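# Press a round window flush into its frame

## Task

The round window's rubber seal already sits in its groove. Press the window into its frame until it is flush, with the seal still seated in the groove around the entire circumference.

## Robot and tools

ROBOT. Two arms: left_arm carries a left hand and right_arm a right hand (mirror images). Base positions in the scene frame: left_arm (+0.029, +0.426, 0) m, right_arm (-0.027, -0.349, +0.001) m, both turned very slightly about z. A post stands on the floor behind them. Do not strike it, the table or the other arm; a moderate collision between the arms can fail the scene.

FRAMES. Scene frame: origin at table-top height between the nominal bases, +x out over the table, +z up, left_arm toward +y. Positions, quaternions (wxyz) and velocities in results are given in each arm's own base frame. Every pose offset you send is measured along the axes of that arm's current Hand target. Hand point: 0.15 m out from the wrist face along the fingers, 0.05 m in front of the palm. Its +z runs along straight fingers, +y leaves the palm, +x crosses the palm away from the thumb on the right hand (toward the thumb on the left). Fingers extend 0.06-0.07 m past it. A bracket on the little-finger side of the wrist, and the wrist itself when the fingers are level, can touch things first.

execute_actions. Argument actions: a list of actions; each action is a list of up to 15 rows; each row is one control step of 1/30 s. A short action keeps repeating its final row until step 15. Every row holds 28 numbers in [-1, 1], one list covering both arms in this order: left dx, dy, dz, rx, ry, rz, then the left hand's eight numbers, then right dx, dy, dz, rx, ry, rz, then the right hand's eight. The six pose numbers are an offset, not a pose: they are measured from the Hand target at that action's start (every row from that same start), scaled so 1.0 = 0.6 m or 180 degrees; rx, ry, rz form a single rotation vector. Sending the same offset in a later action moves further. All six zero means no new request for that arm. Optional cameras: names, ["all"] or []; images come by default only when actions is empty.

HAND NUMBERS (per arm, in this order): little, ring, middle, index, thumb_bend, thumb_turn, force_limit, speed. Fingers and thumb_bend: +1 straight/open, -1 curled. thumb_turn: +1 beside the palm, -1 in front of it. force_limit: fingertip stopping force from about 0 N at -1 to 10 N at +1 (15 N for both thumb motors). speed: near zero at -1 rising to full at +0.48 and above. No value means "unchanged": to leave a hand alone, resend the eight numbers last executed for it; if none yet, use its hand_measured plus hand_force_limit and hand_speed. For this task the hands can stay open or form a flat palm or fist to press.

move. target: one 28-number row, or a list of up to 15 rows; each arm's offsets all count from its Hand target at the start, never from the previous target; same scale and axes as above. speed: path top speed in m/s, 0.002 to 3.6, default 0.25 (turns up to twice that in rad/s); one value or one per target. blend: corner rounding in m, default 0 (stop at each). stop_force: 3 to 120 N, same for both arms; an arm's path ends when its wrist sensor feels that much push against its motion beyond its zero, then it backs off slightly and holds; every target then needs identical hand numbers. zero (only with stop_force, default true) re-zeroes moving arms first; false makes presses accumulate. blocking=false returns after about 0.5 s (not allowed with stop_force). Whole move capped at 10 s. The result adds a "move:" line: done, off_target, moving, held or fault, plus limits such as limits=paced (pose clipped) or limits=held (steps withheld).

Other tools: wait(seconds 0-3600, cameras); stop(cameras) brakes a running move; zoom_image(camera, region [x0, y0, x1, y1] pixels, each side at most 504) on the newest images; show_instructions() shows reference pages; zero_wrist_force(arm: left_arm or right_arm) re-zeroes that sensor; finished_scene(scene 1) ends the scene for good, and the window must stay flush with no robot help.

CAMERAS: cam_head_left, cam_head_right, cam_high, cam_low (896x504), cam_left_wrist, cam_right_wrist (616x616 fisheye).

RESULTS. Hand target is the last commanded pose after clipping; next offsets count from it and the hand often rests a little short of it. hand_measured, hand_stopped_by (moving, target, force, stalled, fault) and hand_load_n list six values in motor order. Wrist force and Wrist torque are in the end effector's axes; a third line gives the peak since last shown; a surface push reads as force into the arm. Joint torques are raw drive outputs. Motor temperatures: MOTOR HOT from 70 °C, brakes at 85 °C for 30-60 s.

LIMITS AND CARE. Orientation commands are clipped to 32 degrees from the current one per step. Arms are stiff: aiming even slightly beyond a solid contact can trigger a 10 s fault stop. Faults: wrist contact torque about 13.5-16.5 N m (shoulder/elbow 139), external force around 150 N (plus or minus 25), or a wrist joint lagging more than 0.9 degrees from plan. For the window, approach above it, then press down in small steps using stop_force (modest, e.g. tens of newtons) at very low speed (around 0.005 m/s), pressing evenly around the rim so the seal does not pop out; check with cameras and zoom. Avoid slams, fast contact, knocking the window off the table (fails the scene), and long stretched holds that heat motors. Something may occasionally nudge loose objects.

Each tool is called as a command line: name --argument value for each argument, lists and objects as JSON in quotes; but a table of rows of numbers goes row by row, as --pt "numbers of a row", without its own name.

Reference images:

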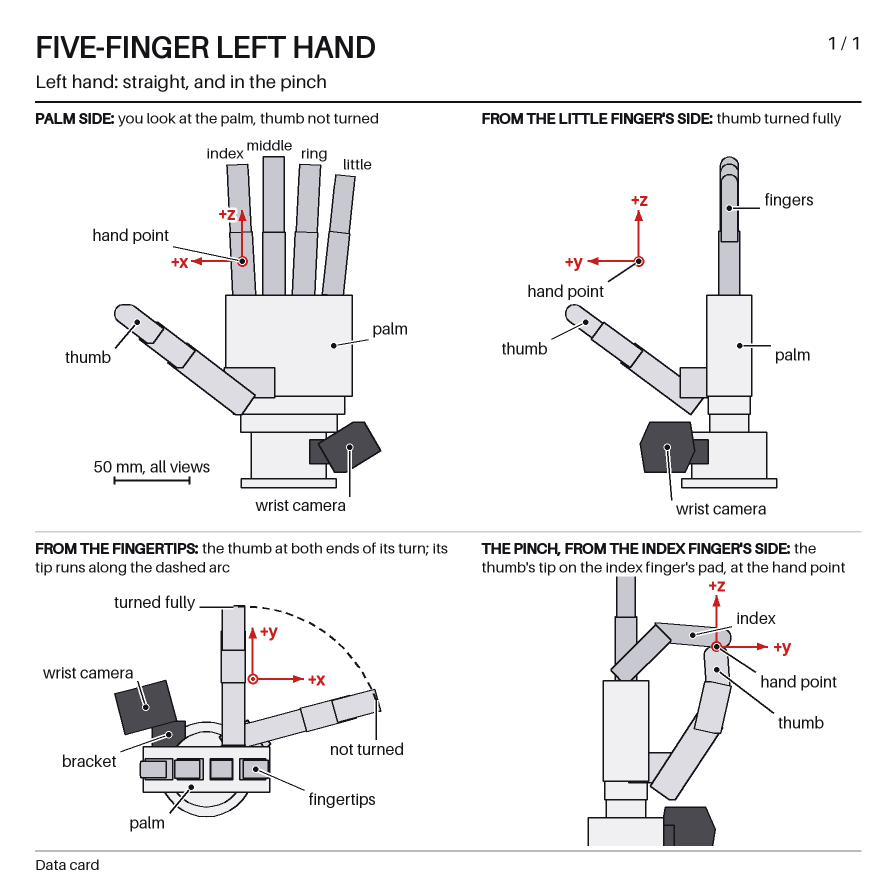

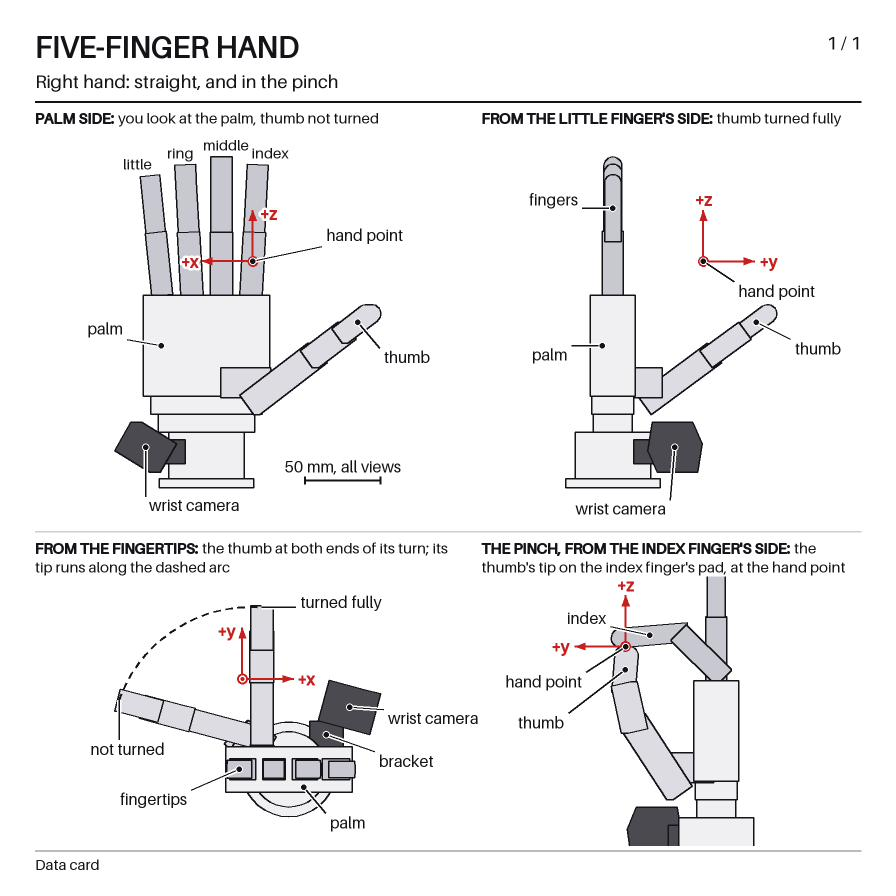

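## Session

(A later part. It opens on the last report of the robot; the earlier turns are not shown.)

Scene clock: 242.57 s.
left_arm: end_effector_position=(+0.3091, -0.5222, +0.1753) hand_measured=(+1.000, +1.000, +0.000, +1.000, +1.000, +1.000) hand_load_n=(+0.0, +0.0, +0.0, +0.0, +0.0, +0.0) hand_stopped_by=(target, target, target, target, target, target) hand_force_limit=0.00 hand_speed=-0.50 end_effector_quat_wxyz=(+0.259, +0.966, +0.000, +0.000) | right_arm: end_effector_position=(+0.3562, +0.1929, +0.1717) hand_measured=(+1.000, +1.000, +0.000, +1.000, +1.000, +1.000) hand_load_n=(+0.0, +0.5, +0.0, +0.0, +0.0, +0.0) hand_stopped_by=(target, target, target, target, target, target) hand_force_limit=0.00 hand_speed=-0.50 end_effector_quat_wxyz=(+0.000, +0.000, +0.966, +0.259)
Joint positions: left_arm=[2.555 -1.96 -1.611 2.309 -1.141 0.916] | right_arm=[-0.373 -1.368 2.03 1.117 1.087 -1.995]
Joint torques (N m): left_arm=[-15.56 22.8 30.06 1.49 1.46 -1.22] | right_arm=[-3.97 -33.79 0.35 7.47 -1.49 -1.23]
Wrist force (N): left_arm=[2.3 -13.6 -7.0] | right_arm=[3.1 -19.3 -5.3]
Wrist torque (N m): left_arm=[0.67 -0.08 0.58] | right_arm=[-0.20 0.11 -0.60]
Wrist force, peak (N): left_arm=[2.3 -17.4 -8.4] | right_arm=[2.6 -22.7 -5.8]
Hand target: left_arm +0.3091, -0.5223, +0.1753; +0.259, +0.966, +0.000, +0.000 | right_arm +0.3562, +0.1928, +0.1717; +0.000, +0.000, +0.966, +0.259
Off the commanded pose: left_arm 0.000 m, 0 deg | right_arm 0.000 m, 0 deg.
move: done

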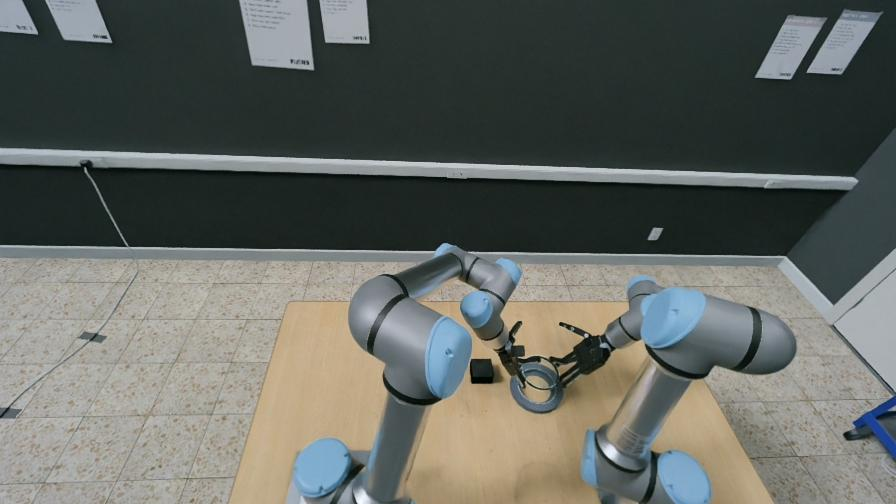

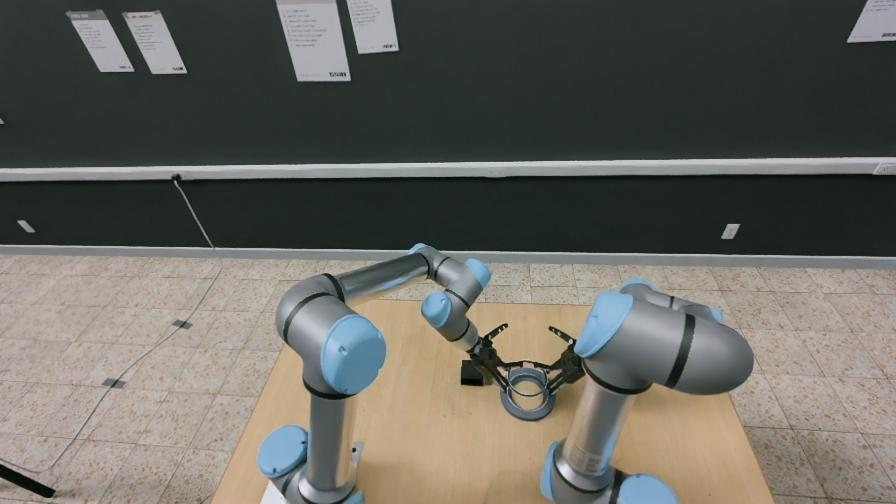

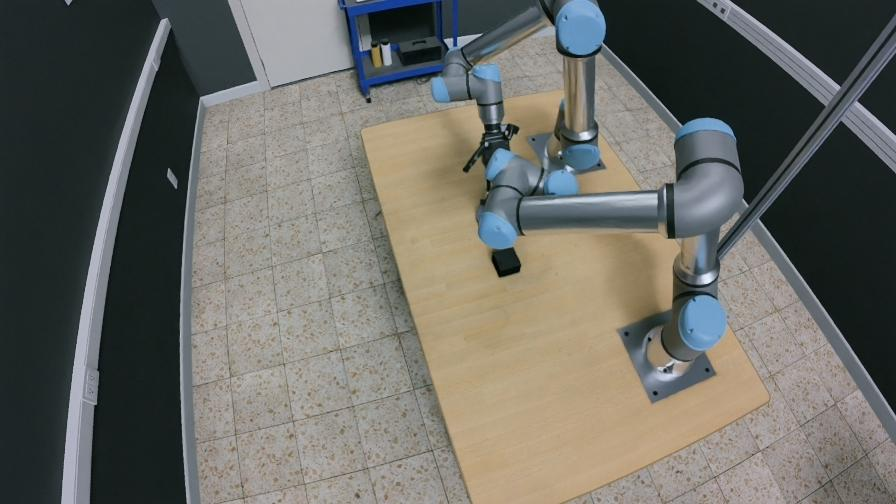

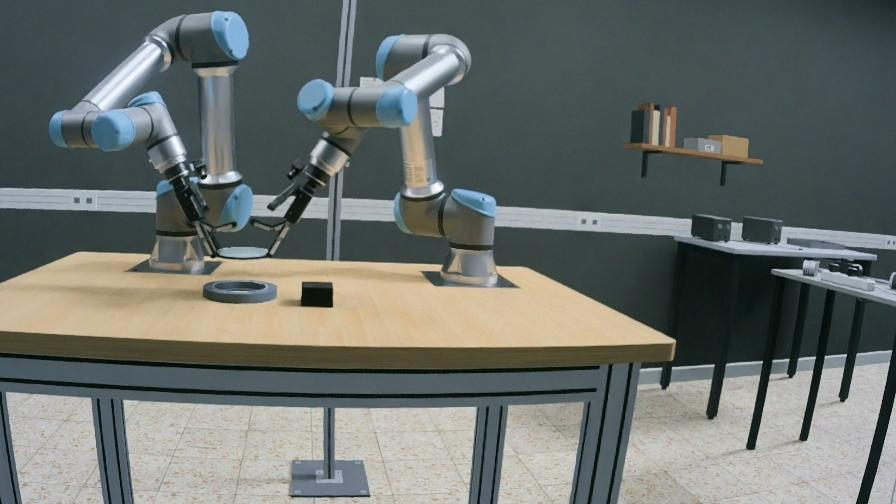

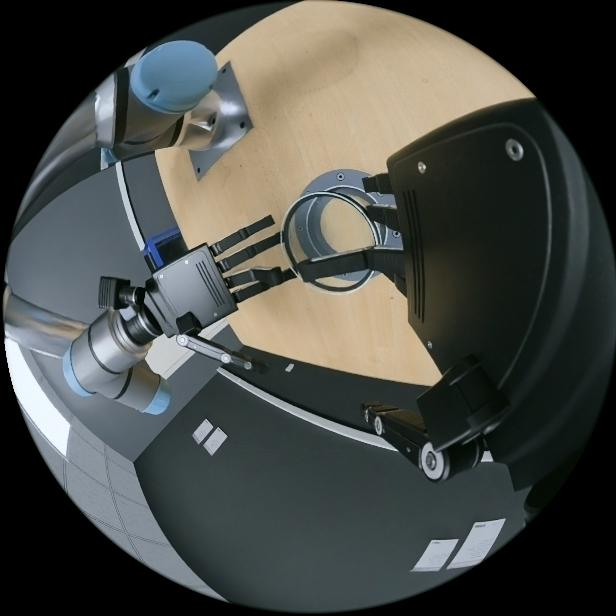

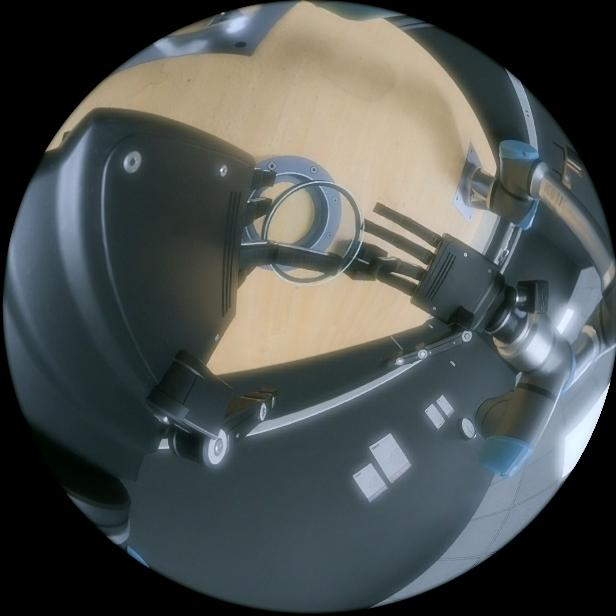

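move --target '[0,-0.0417,0.0722,0,0,0,1,1,0,1,1,1,0,-0.5,0,-0.0417,0.0722,0,0,0,1,1,0,1,1,1,0,-0.5]' --speed 0.02 --cameras '["all"]'

zoom_image --camera "cam_low" --region '[190, 240, 290, 320]'

zoom_image --camera "cam_head_right" --region '[480, 340, 580, 430]'

zoom_image --camera "cam_head_left" --region '[490, 340, 590, 430]'

zoom_image --camera "cam_left_wrist" --region '[240, 140, 400, 310]'

zoom_image --camera "cam_right_wrist" --region '[220, 130, 380, 300]'

Scene clock: 254.60 s.
left_arm: end_effector_position=(+0.3091, -0.5223, +0.1253) hand_measured=(+1.000, +1.000, +0.000, +1.000, +1.000, +1.000) hand_load_n=(+0.0, +0.0, +0.0, +0.5, +0.0, +0.0) hand_stopped_by=(target, target, target, target, target, target) hand_force_limit=0.00 hand_speed=-0.50 end_effector_quat_wxyz=(+0.259, +0.966, +0.000, +0.000) | right_arm: end_effector_position=(+0.3562, +0.1928, +0.1217) hand_measured=(+1.000, +1.000, +0.000, +1.000, +1.000, +1.000) hand_load_n=(+0.0, +0.5, +0.0, +0.0, +0.0, +0.0) hand_stopped_by=(target, target, target, target, target, target) hand_force_limit=0.00 hand_speed=-0.50 end_effector_quat_wxyz=(+0.000, +0.000, +0.966, +0.259)
Joint positions: left_arm=[2.555 -2.015 -1.673 2.426 -1.141 0.916] | right_arm=[-0.374 -1.28 2.081 0.977 1.087 -1.995]
Joint torques (N m): left_arm=[-15.51 25.65 9.3 1.37 1.21 0.6] | right_arm=[-1.24 -18.81 2.21 0.11 -2.04 -0.55]
Wrist force (N): left_arm=[2.2 -13.7 -6.6] | right_arm=[2.7 -19.2 -4.3]
Wrist torque (N m): left_arm=[0.62 -0.10 0.60] | right_arm=[-0.26 0.09 -0.65]
Wrist force, peak (N): left_arm=[2.3 -14.3 -6.1] | right_arm=[3.1 -20.0 -4.8]
Hand target: left_arm +0.3091, -0.5223, +0.1252; +0.259, +0.966, +0.000, +0.000 | right_arm +0.3562, +0.1928, +0.1216; +0.000, +0.000, +0.966, +0.259
Off the commanded pose: left_arm 0.000 m, 0 deg | right_arm 0.000 m, 0 deg.
move: done

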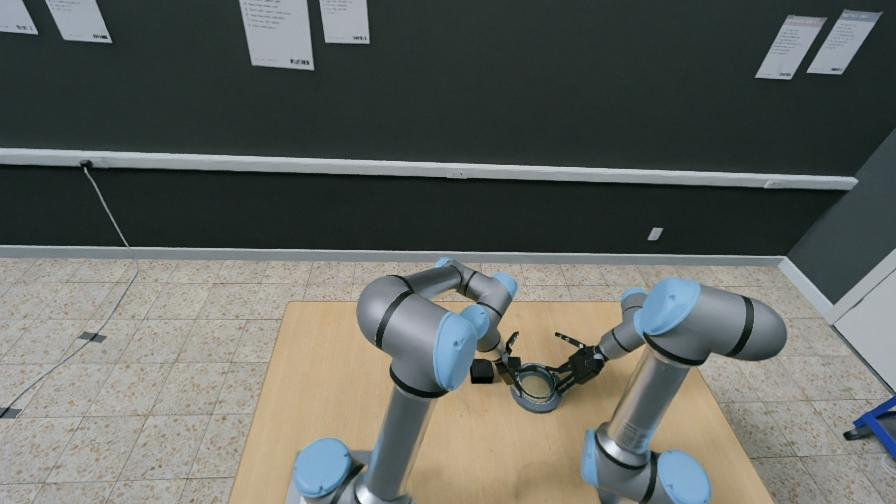

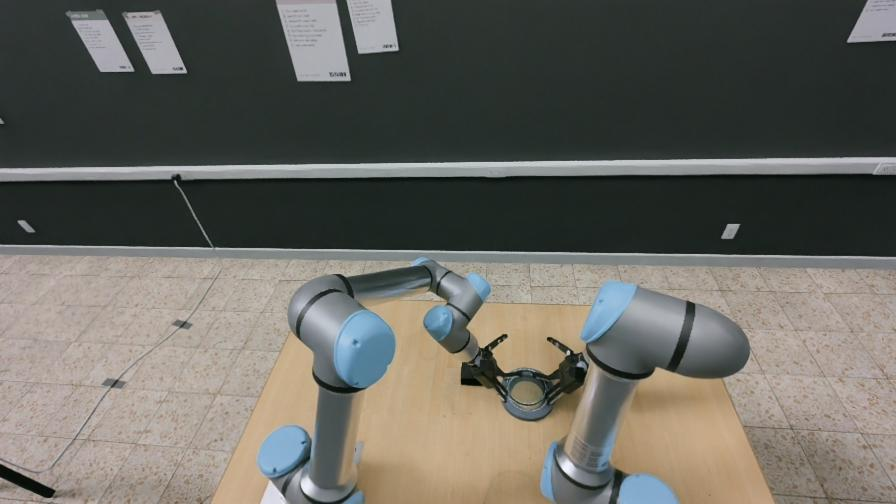

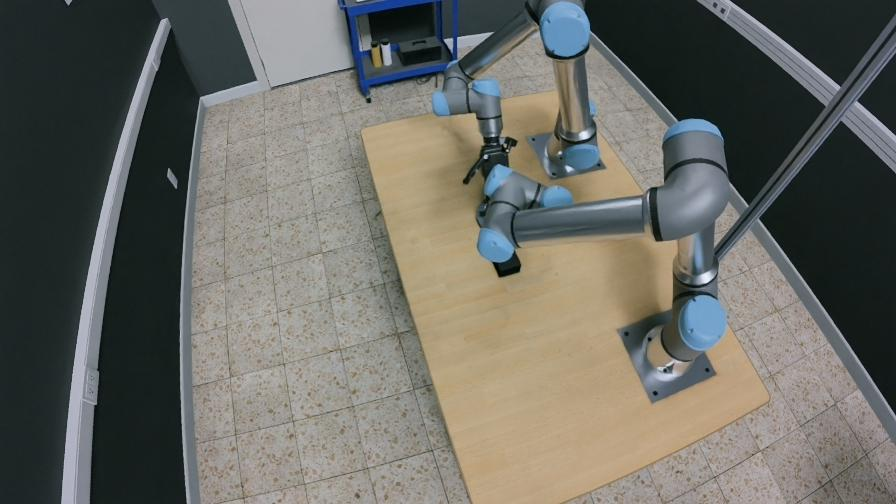

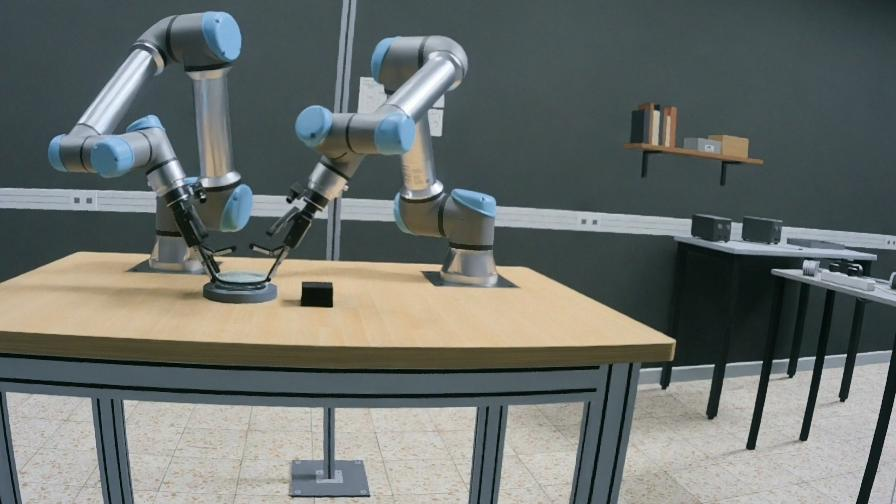

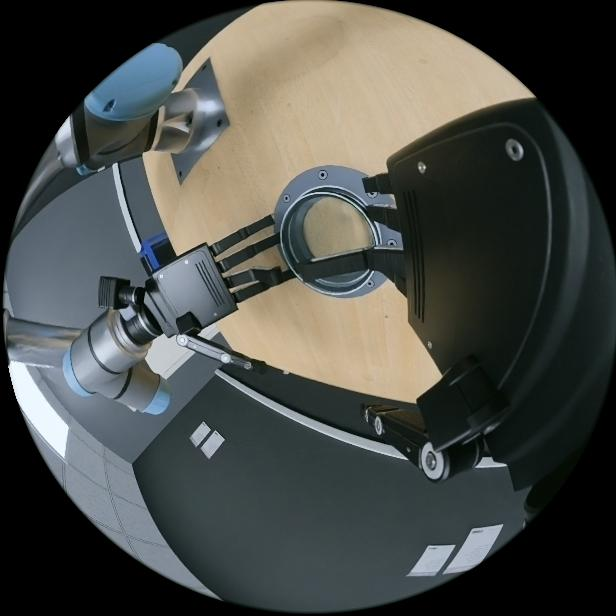

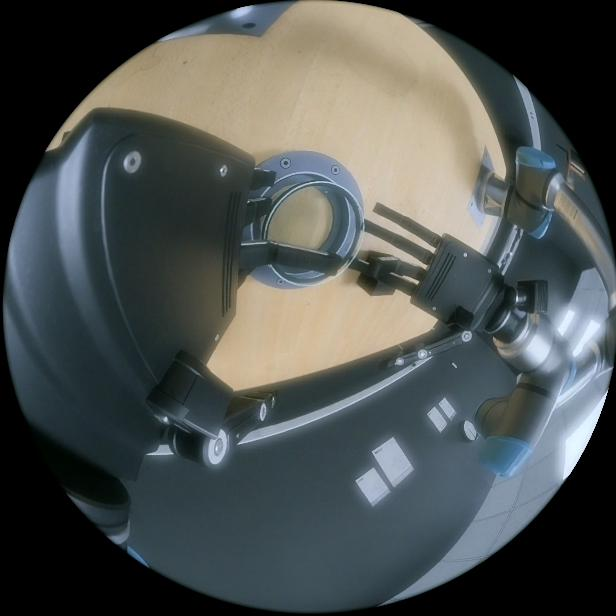

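Scaled by 5.040 from the camera's image (finer frame: 1280x720).

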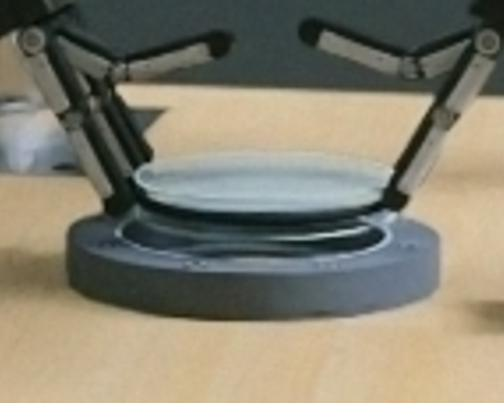

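Scaled by 5.040 from the camera's image (finer frame: 1280x720).

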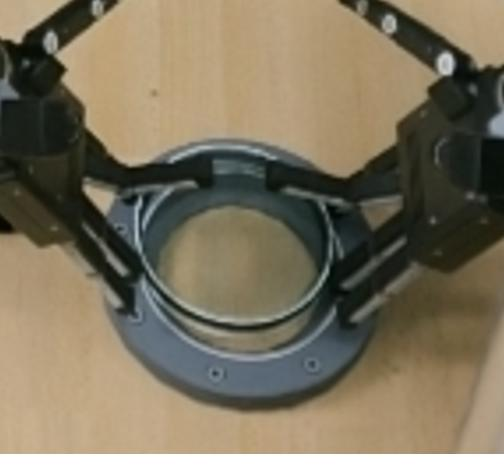

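Scaled by 5.040 from the camera's image (finer frame: 1280x720).

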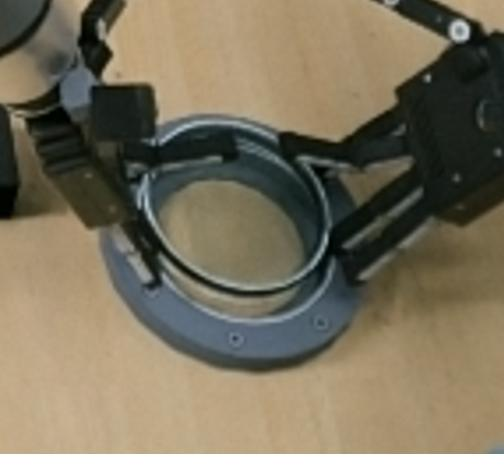

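Scaled by 2.965 from the camera's image (finer frame: 880x880).

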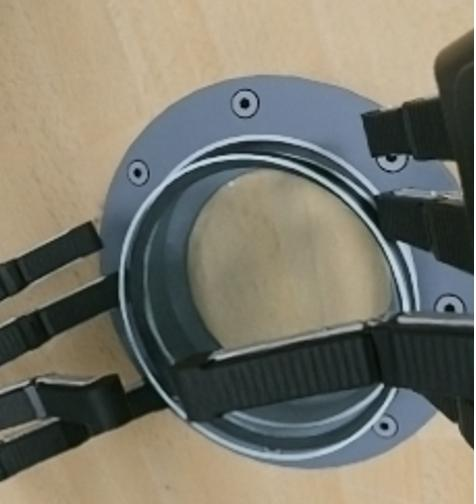

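Scaled by 2.965 from the camera's image (finer frame: 880x880).

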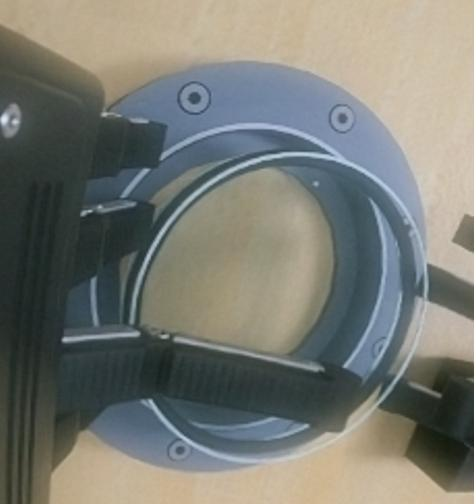

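zoom_image --camera "cam_head_right" --region '[500, 364, 556, 414]'

zoom_image --camera "cam_head_left" --region '[508, 358, 564, 408]'

zoom_image --camera "cam_low" --region '[205, 266, 275, 306]'

Scaled by 9.000 from the camera's image (finer frame: 1280x720).

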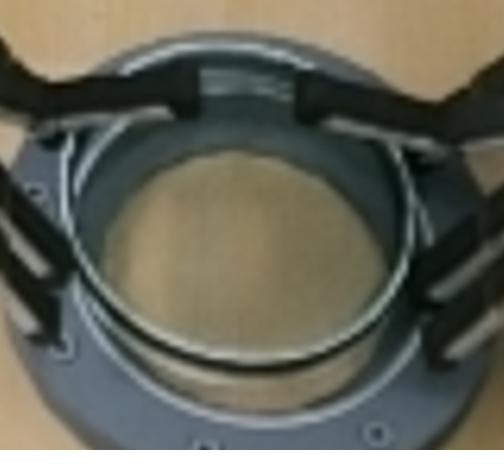

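Scaled by 9.000 from the camera's image (finer frame: 1280x720).

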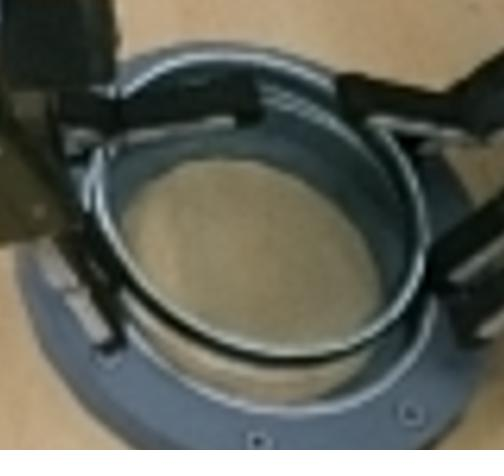

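Scaled by 7.200 from the camera's image (finer frame: 1280x720).

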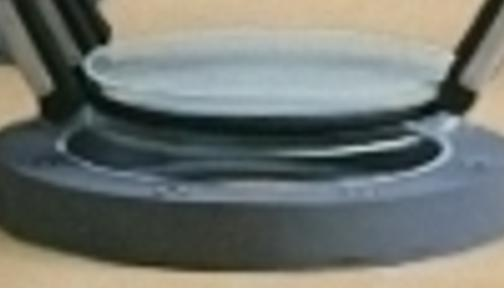

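move --pt "-0.0075 0.0079 0.0046 0 0 0 1 1 0 1 1 1 0 -0.5 0.0075 -0.0079 -0.0046 0 0 0 1 1 0 1 1 1 0 -0.5" --pt "-0.0075 -0.0004 0.019 0 0 0 1 1 0 1 1 1 0 -0.5 0.0075 -0.0162 0.0098 0 0 0 1 1 0 1 1 1 0 -0.5" --speed 0.01 --cameras '["cam_head_left","cam_head_right","cam_low","cam_left_wrist","cam_right_wrist"]'

zoom_image --camera "cam_head_right" --region '[500, 364, 556, 414]'

zoom_image --camera "cam_head_left" --region '[508, 358, 564, 408]'

zoom_image --camera "cam_low" --region '[205, 266, 275, 306]'

zoom_image --camera "cam_left_wrist" --region '[260, 170, 400, 310]'

zoom_image --camera "cam_right_wrist" --region '[230, 150, 380, 300]'

Scene clock: 268.83 s.
left_arm: end_effector_position=(+0.3046, -0.5277, +0.1153) hand_measured=(+1.000, +1.000, +0.000, +1.000, +1.000, +1.000) hand_load_n=(+0.0, +0.0, +0.0, +0.0, +0.0, +0.0) hand_stopped_by=(target, target, target, target, target, target) hand_force_limit=0.00 hand_speed=-0.50 end_effector_quat_wxyz=(+0.259, +0.966, +0.000, +0.000) | right_arm: end_effector_position=(+0.3517, +0.1873, +0.1118) hand_measured=(+1.000, +1.000, +0.000, +1.000, +1.000, +1.000) hand_load_n=(+0.0, +0.5, +0.0, +0.0, +0.0, +0.0) hand_stopped_by=(target, target, target, target, target, target) hand_force_limit=0.00 hand_speed=-0.50 end_effector_quat_wxyz=(+0.000, +0.000, +0.966, +0.259)
Joint positions: left_arm=[2.538 -2.03 -1.679 2.453 -1.146 0.899] | right_arm=[-0.397 -1.268 2.105 0.953 1.092 -2.021]
Joint torques (N m): left_arm=[-16.36 25.92 9.87 1.76 1.27 -1.42] | right_arm=[-4.24 -18.42 1.48 0.25 -1.59 -1.4]
Wrist force (N): left_arm=[2.2 -13.0 -6.4] | right_arm=[2.7 -18.4 -4.8]
Wrist torque (N m): left_arm=[0.64 -0.08 0.57] | right_arm=[-0.20 0.09 -0.62]
Wrist force, peak (N): left_arm=[2.4 -14.6 -6.5] | right_arm=[3.3 -20.0 -5.0]
Hand target: left_arm +0.3046, -0.5277, +0.1152; +0.259, +0.966, +0.000, +0.000 | right_arm +0.3517, +0.1873, +0.1117; +0.000, +0.000, +0.966, +0.259
Off the commanded pose: left_arm 0.000 m, 0 deg | right_arm 0.000 m, 0 deg.
move: done

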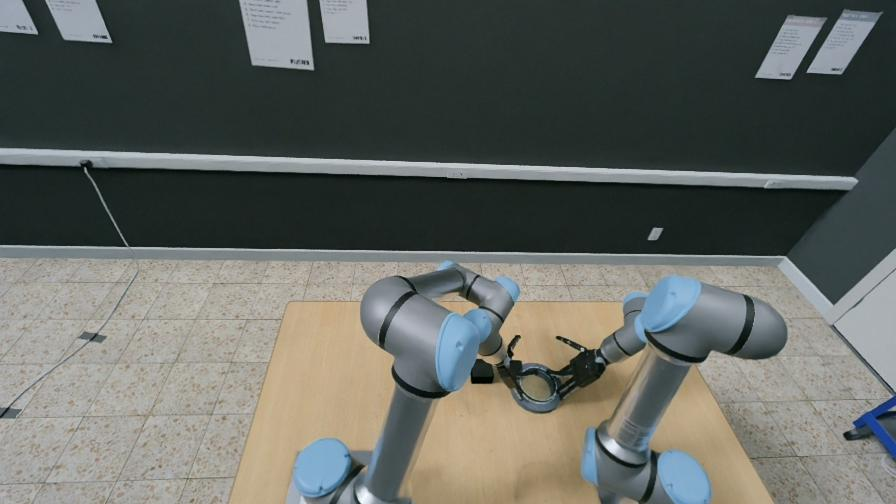

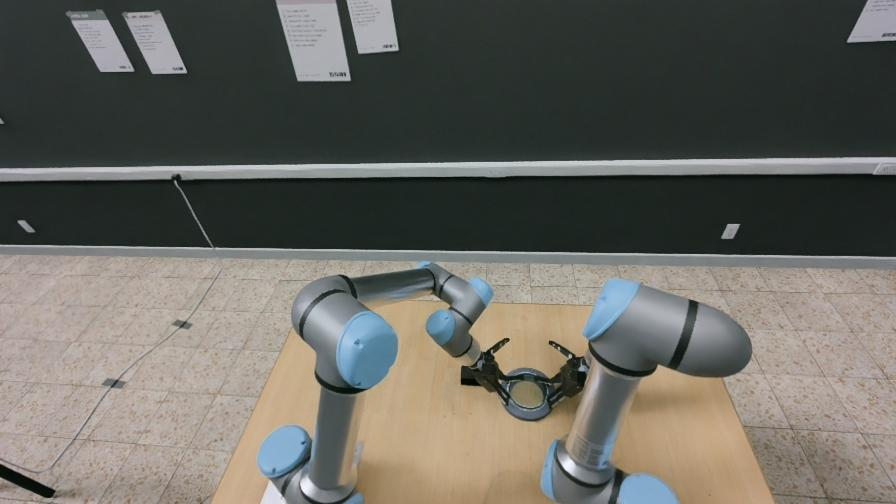

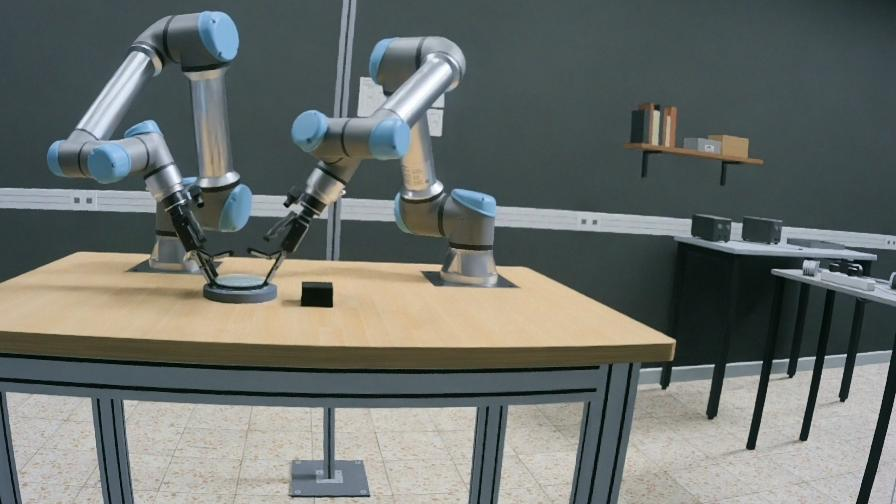

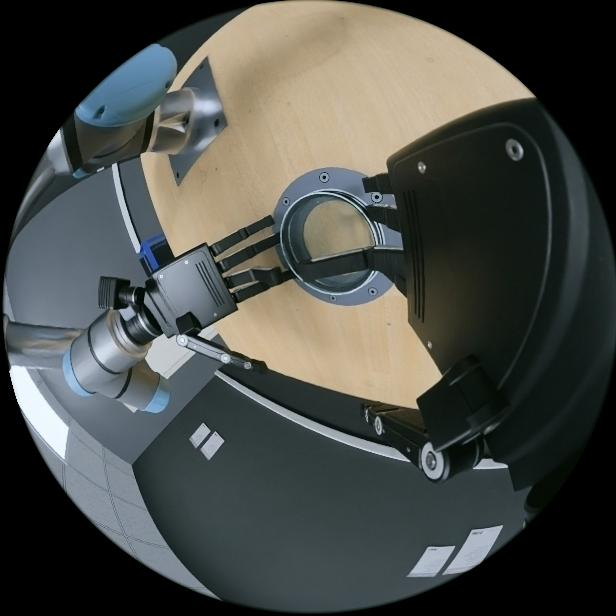

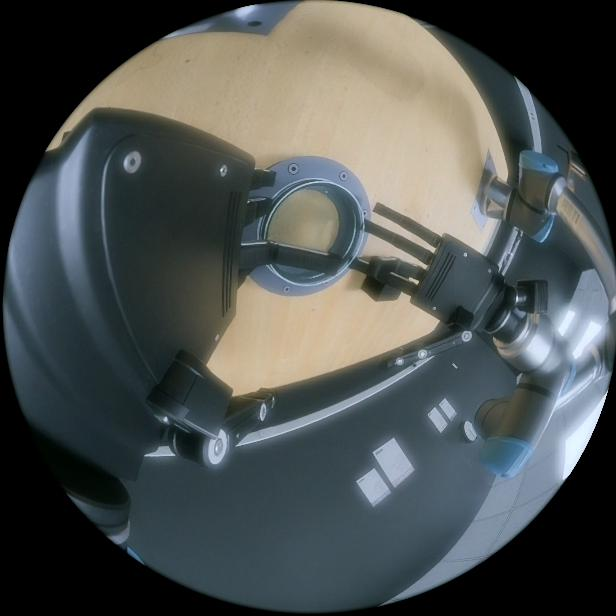

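Scaled by 9.000 from the camera's image (finer frame: 1280x720).

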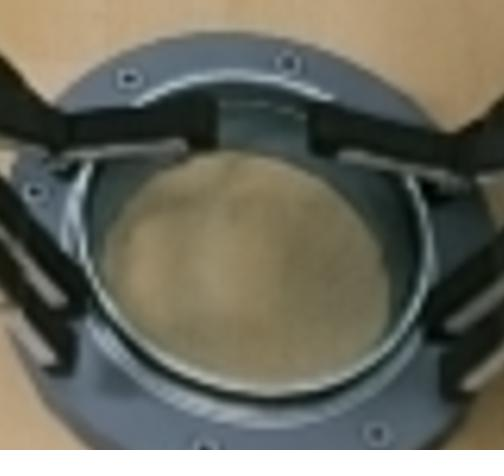

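Scaled by 9.000 from the camera's image (finer frame: 1280x720).

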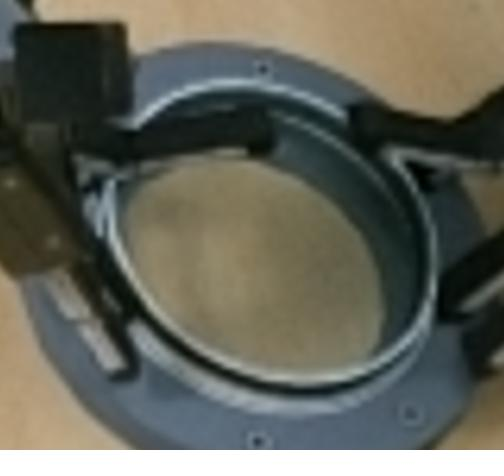

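Scaled by 7.200 from the camera's image (finer frame: 1280x720).

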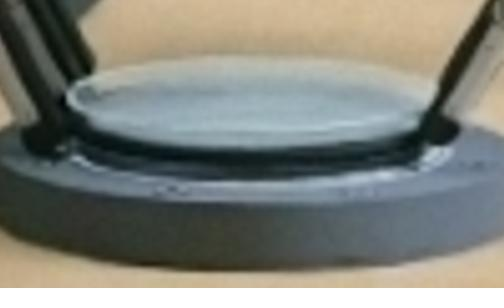

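Scaled by 3.600 from the camera's image (finer frame: 880x880).

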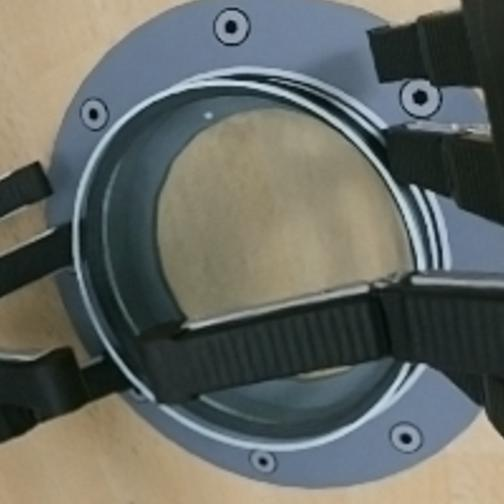

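Scaled by 3.360 from the camera's image (finer frame: 880x880).

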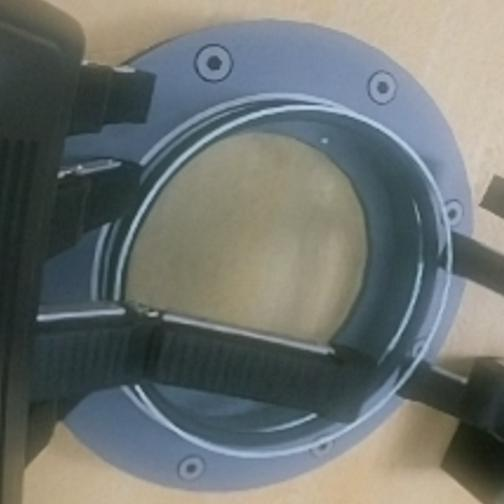

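move --target '[0,-0.0079,0.0137,0,0,0,1,1,0,1,1,1,0,-0.5,0,-0.0079,0.0137,0,0,0,1,1,0,1,1,1,0,-0.5]' --speed 0.005 --stop_force 5 --cameras '["cam_head_left","cam_head_right","cam_low","cam_left_wrist","cam_right_wrist"]'

zoom_image --camera "cam_low" --region '[205, 266, 275, 306]'

zoom_image --camera "cam_left_wrist" --region '[260, 170, 400, 310]'

zoom_image --camera "cam_right_wrist" --region '[230, 150, 380, 300]'

zoom_image --camera "cam_head_right" --region '[500, 364, 556, 414]'

Scene clock: 276.90 s.
left_arm: end_effector_position=(+0.3046, -0.5278, +0.1086) hand_measured=(+1.000, +1.000, +0.000, +1.000, +1.000, +1.000) hand_load_n=(-0.5, +0.0, +0.0, +0.5, +0.0, +0.0) hand_stopped_by=(target, target, target, target, target, target) hand_force_limit=0.00 hand_speed=-0.50 end_effector_quat_wxyz=(+0.259, +0.966, +0.000, +0.000) | right_arm: end_effector_position=(+0.3517, +0.1873, +0.1108) hand_measured=(+1.000, +1.000, +0.000, +1.000, +1.000, +1.000) hand_load_n=(+0.0, +0.5, +0.0, +0.0, +0.0, +0.0) hand_stopped_by=(target, target, target, target, target, target) hand_force_limit=0.00 hand_speed=-0.50 end_effector_quat_wxyz=(+0.000, +0.000, +0.966, +0.259)
Joint positions: left_arm=[2.538 -2.038 -1.685 2.469 -1.146 0.899] | right_arm=[-0.397 -1.266 2.106 0.95 1.092 -2.021]
Joint torques (N m): left_arm=[-15.56 48.05 26.27 -1.36 1.96 -0.83] | right_arm=[4.18 -33.5 -21.75 6.2 -4.96 1.84]
Wrist force (N): left_arm=[3.6 -12.3 -14.0] | right_arm=[2.4 -16.7 -12.4]
Wrist torque (N m): left_arm=[0.98 -0.30 0.62] | right_arm=[0.26 0.22 -0.59]
Wrist force, peak (N): left_arm=[5.0 -9.3 -17.1] | right_arm=[1.1 -16.2 -15.4]
Hand target: left_arm +0.3046, -0.5278, +0.1086; +0.259, +0.966, +0.000, +0.000 (not the last commanded pose) | right_arm +0.3517, +0.1873, +0.1108; +0.000, +0.000, +0.966, +0.259 (not the last commanded pose)
Off the commanded pose: left_arm 0.003 m, 0 deg | right_arm 0.009 m, 0 deg.
move: contact (left_arm, right_arm)

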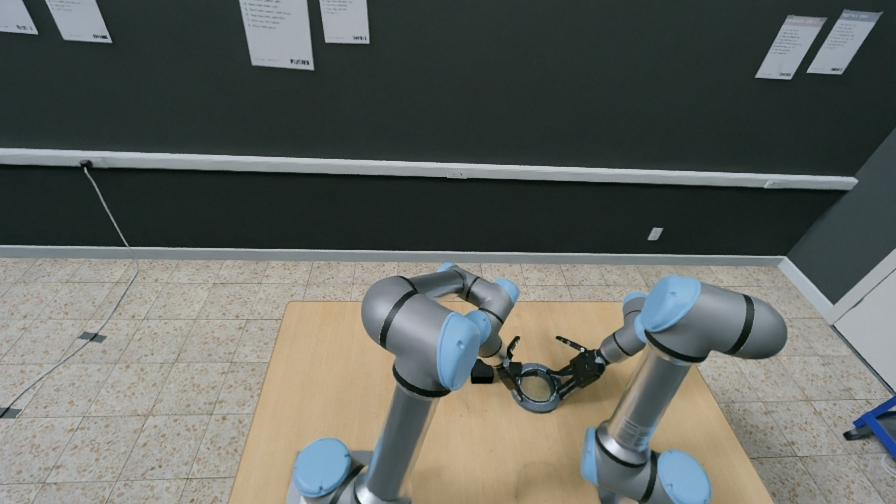

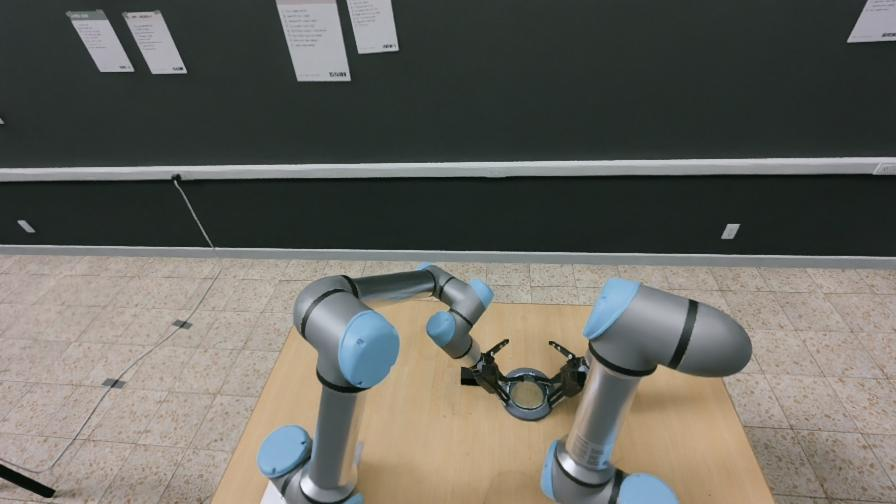

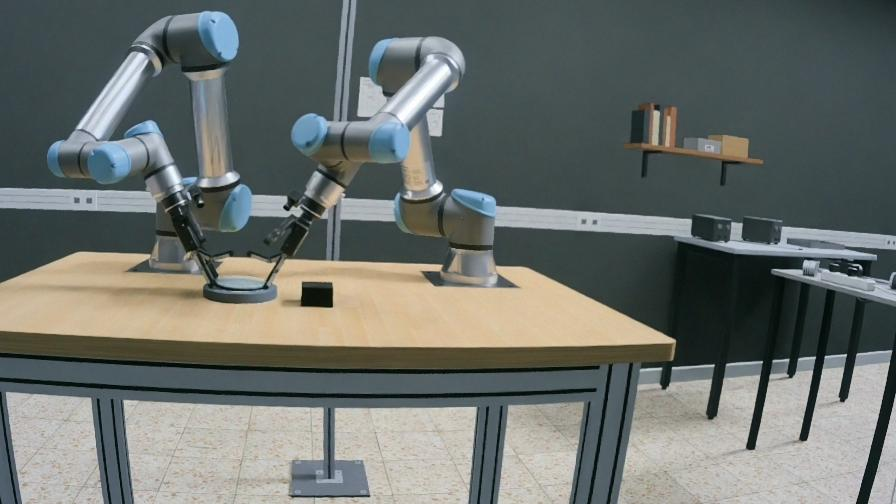

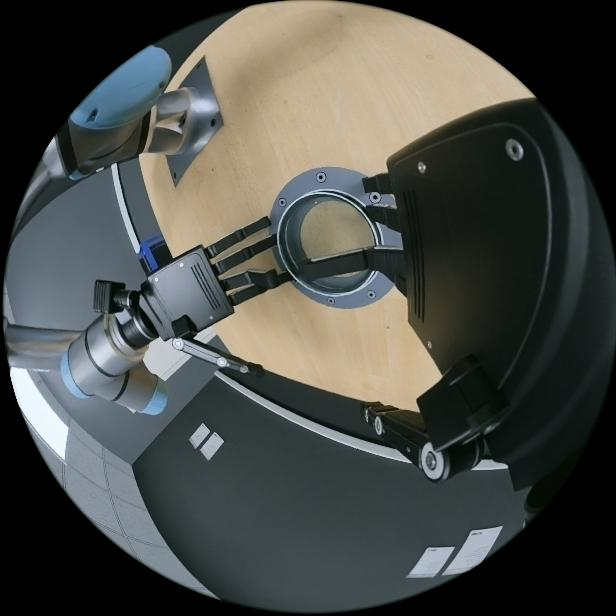

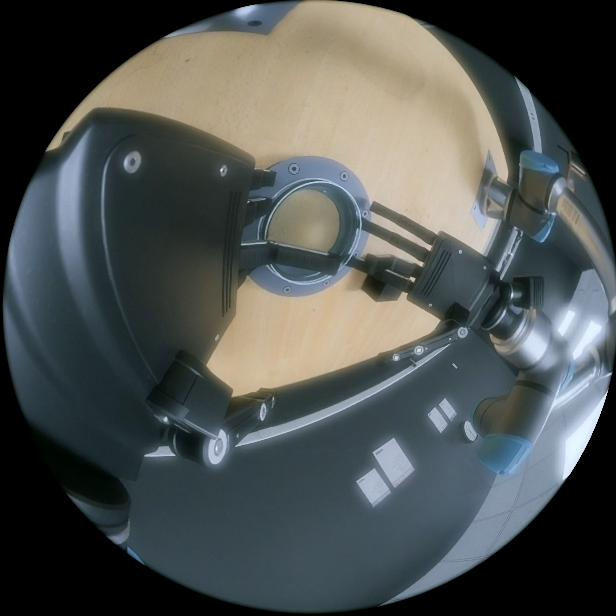

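Scaled by 7.200 from the camera's image (finer frame: 1280x720).

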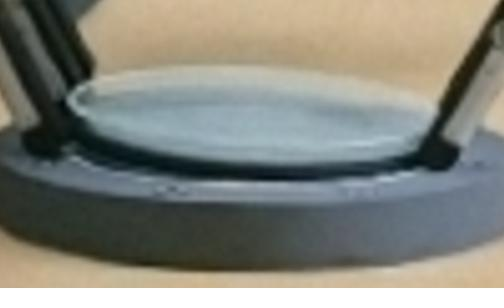

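Scaled by 3.600 from the camera's image (finer frame: 880x880).

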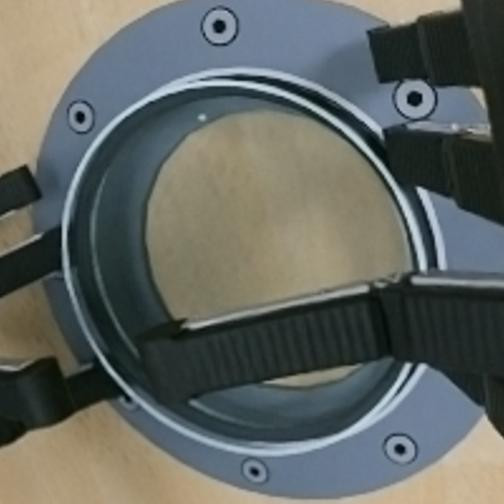

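Scaled by 3.360 from the camera's image (finer frame: 880x880).

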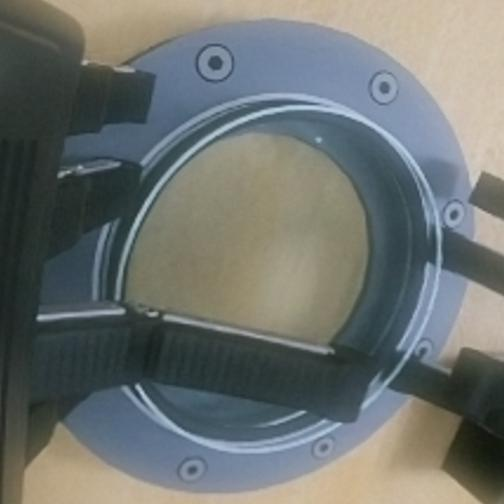

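Scaled by 9.000 from the camera's image (finer frame: 1280x720).

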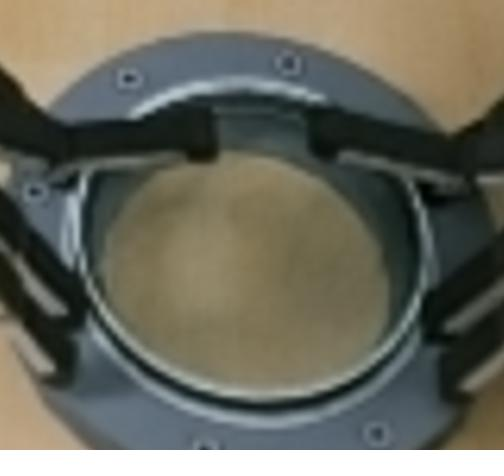

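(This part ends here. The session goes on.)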